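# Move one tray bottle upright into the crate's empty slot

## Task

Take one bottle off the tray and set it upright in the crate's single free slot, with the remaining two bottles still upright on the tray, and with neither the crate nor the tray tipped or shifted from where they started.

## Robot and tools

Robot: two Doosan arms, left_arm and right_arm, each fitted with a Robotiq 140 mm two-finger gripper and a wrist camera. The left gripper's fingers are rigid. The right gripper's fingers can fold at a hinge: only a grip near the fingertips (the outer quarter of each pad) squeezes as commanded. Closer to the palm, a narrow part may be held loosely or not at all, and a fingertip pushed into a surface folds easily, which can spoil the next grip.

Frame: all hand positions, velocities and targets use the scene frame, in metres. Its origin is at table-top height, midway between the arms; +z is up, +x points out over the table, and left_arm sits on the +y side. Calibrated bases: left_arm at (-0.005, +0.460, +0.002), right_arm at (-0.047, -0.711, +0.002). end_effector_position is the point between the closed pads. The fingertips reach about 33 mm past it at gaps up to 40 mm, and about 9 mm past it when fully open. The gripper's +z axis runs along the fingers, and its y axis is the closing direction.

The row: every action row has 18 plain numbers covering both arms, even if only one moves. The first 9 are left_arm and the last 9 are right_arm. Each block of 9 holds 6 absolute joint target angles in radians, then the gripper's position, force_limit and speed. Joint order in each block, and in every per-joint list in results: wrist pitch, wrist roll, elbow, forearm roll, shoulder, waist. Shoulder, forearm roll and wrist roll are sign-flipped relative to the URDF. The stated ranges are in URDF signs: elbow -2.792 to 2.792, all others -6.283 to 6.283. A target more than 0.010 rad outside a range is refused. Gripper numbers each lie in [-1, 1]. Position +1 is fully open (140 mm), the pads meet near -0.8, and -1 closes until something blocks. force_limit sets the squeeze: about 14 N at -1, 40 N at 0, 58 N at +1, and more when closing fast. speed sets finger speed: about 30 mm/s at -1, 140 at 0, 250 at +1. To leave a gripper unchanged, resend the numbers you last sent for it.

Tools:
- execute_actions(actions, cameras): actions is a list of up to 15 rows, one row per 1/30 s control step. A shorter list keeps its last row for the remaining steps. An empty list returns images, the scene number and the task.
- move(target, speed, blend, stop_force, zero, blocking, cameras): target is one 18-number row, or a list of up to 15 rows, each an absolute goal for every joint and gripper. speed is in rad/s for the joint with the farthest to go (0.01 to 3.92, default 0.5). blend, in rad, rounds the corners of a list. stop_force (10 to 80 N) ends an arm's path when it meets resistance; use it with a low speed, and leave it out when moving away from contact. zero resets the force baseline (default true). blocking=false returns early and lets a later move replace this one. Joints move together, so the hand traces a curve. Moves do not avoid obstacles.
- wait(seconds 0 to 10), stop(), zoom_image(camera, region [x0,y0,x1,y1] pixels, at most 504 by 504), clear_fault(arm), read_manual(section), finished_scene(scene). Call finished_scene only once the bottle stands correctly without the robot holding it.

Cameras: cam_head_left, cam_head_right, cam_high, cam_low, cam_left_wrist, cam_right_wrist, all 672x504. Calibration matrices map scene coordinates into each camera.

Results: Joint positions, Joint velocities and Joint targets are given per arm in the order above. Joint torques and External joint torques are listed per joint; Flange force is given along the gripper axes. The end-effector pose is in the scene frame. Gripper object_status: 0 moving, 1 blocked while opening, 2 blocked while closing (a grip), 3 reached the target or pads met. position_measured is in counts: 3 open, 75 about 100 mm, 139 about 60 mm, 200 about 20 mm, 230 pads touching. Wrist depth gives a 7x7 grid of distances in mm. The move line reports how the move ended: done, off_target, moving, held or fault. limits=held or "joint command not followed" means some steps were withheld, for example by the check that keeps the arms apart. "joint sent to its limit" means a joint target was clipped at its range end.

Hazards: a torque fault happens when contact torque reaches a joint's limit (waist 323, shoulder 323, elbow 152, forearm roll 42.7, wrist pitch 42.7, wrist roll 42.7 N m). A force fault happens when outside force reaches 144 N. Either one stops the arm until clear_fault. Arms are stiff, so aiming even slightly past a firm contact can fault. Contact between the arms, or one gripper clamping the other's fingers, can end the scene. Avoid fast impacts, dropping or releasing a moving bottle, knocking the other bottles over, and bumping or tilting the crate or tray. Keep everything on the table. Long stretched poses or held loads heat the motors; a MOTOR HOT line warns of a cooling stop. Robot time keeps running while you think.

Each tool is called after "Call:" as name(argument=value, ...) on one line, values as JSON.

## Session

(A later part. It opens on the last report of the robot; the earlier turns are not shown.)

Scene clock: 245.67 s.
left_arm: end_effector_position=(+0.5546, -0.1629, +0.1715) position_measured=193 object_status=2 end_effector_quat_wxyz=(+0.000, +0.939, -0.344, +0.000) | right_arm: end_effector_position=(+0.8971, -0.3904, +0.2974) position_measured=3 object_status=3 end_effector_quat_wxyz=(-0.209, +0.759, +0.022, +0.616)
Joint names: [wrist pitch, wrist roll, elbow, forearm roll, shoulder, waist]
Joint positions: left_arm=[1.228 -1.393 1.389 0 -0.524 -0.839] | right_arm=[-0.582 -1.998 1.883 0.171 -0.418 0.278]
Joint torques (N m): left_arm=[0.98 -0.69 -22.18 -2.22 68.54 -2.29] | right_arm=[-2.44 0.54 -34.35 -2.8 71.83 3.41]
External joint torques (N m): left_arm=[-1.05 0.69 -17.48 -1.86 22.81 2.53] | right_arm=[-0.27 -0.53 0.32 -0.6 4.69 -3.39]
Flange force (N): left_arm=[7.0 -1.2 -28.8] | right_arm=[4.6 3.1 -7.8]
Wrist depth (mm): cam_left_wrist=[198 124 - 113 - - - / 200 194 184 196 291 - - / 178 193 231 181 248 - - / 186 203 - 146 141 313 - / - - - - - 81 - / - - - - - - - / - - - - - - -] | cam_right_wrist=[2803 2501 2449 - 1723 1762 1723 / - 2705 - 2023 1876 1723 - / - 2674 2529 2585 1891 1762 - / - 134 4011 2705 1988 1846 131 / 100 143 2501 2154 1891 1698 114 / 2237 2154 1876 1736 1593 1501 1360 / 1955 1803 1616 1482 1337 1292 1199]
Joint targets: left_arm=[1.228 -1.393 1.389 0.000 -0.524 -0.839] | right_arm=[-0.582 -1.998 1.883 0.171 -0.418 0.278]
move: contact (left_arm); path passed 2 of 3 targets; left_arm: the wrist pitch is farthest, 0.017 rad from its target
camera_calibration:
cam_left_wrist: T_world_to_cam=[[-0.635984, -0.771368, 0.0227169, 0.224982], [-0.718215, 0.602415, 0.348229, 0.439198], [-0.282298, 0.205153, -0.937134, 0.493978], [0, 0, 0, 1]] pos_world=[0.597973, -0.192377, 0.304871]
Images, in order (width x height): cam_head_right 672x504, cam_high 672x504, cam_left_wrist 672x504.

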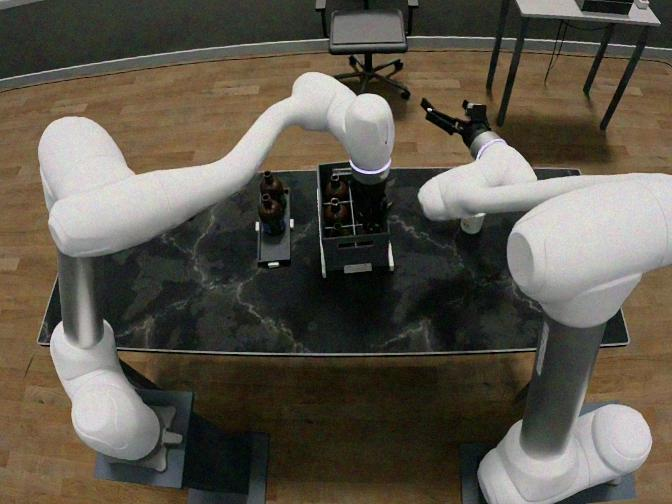

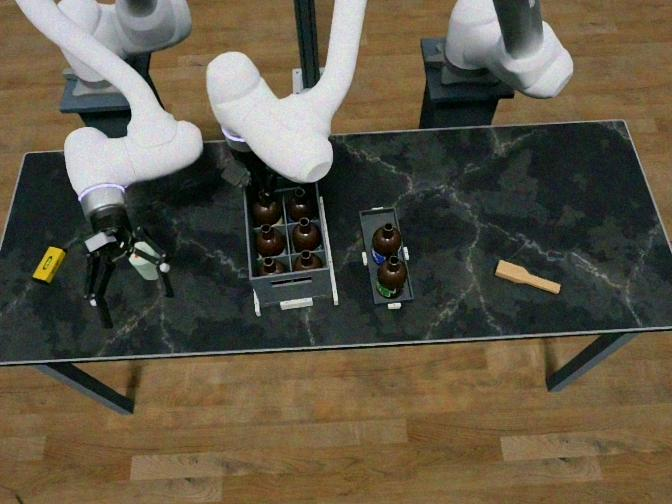

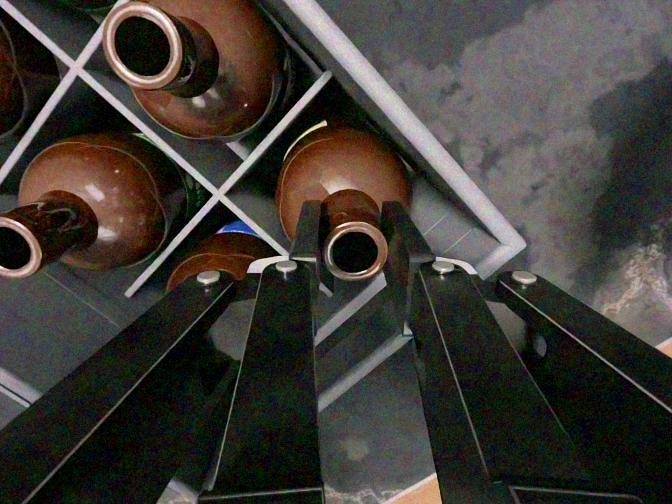

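Call:
move(target=[[1.228,-1.393,1.389,0,-0.524,-0.839,-1,0,-1,-0.582,-1.998,1.883,0.171,-0.418,0.278,1,1,1],[1.228,-1.393,1.389,0,-0.524,-0.839,-0.2,0,-1,-0.582,-1.998,1.883,0.171,-0.418,0.278,1,1,1],[1.3383,-1.3929,1.3126,0,-0.4907,-0.8391,-0.2,0,-1,-0.582,-1.998,1.883,0.171,-0.418,0.278,1,1,1],[1.561,-1.3907,1.1131,0,-0.4675,-0.8391,-0.2,0,-1,-0.582,-1.998,1.883,0.171,-0.418,0.278,1,1,1],[1.561,-1.3907,1.1131,0,-0.4675,-0.5391,-0.2,0,-1,-0.582,-1.998,1.883,0.171,-0.418,0.278,1,1,1]], speed=[0.1,0.1,0.1,0.4,0.6], cameras=["cam_head_right","cam_high","cam_low"])

Call:
zoom_image(camera="cam_high", region=[230, 140, 430, 310])

Call:
zoom_image(camera="cam_head_right", region=[240, 130, 420, 290])

Scene clock: 277.57 s.
left_arm: end_effector_position=(+0.7148, +0.0295, +0.3702) position_measured=154 object_status=3 end_effector_quat_wxyz=(+0.000, +0.980, -0.198, +0.000) | right_arm: end_effector_position=(+0.8971, -0.3904, +0.2974) position_measured=3 object_status=3 end_effector_quat_wxyz=(-0.209, +0.759, +0.022, +0.616)
Joint names: [wrist pitch, wrist roll, elbow, forearm roll, shoulder, waist]
Joint positions: left_arm=[1.561 -1.391 1.113 0 -0.467 -0.539] | right_arm=[-0.582 -1.998 1.883 0.171 -0.418 0.278]
Joint torques (N m): left_arm=[-0.36 -0.63 -43.37 -4.7 91.1 1.62] | right_arm=[-2.44 0.61 -34.27 -2.83 71.91 3.23]
External joint torques (N m): left_arm=[0.29 0.63 1.22 0.36 -2.44 -1.47] | right_arm=[-0.27 -0.59 0.24 -0.56 4.71 -3.09]
Flange force (N): left_arm=[0.9 2.7 1.7] | right_arm=[4.7 2.8 -7.7]
Wrist depth (mm): cam_left_wrist=[1167 1142 - - 346 327 - / - - - - - 350 - / - - 379 - - - 377 / - - - - 131 - 357 / - - 109 549 - 76 559 / - - - - - - - / - - - 1008 - - -] | cam_right_wrist=[3635 2556 2281 2005 1907 1627 1762 / 3421 3579 - 2374 1876 1736 - / 3472 - 2705 2674 1907 1803 2059 / - 134 3187 2705 2059 1891 131 / 100 144 2529 2281 1907 1972 114 / - 2216 1955 1627 1593 1445 1329 / 1891 1736 1711 1472 1385 1353 1205]
Joint targets: left_arm=[1.561 -1.391 1.113 0.000 -0.468 -0.539] | right_arm=[-0.582 -1.998 1.883 0.171 -0.418 0.278]
move: done
Images, in order (width x height): cam_head_right 672x504, cam_high 672x504, cam_low 672x504.

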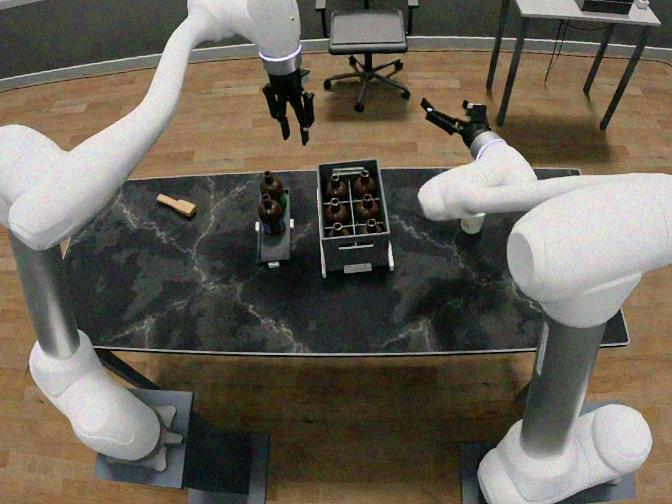

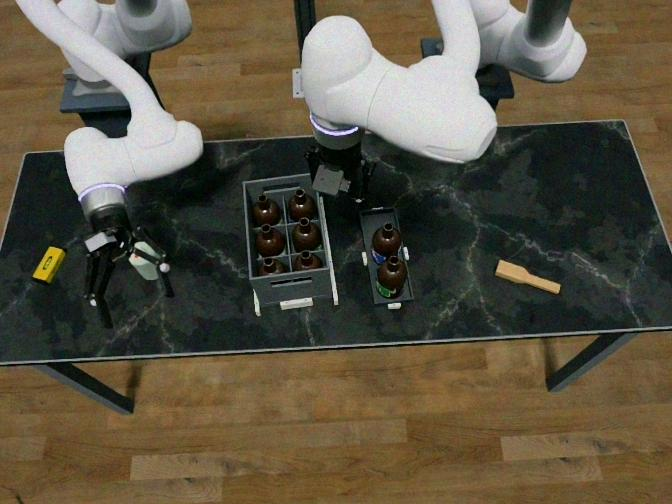

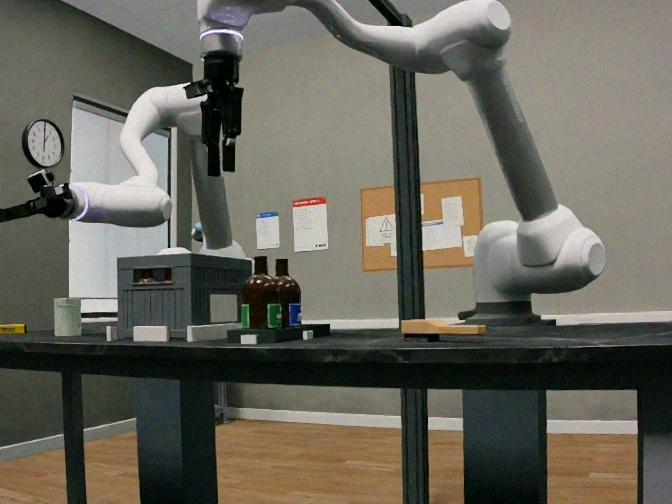

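Scaled by 2.520 from the camera's 672x504 image, which has a finer 960x720 frame.

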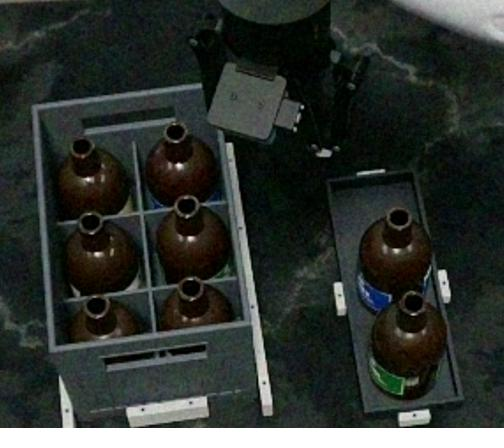

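Scaled by 2.800 from the camera's 672x504 image, which has a finer 960x720 frame.

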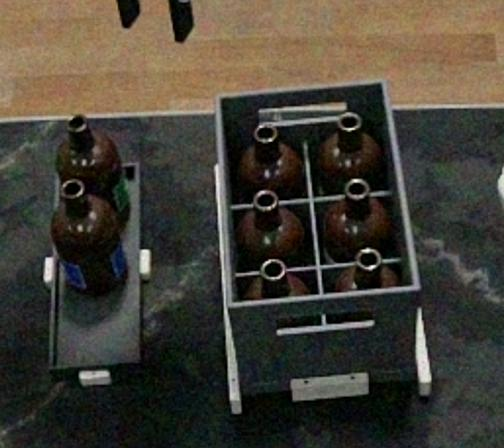

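Call:
finished_scene(scene=2)

The scene is finished: the task was done.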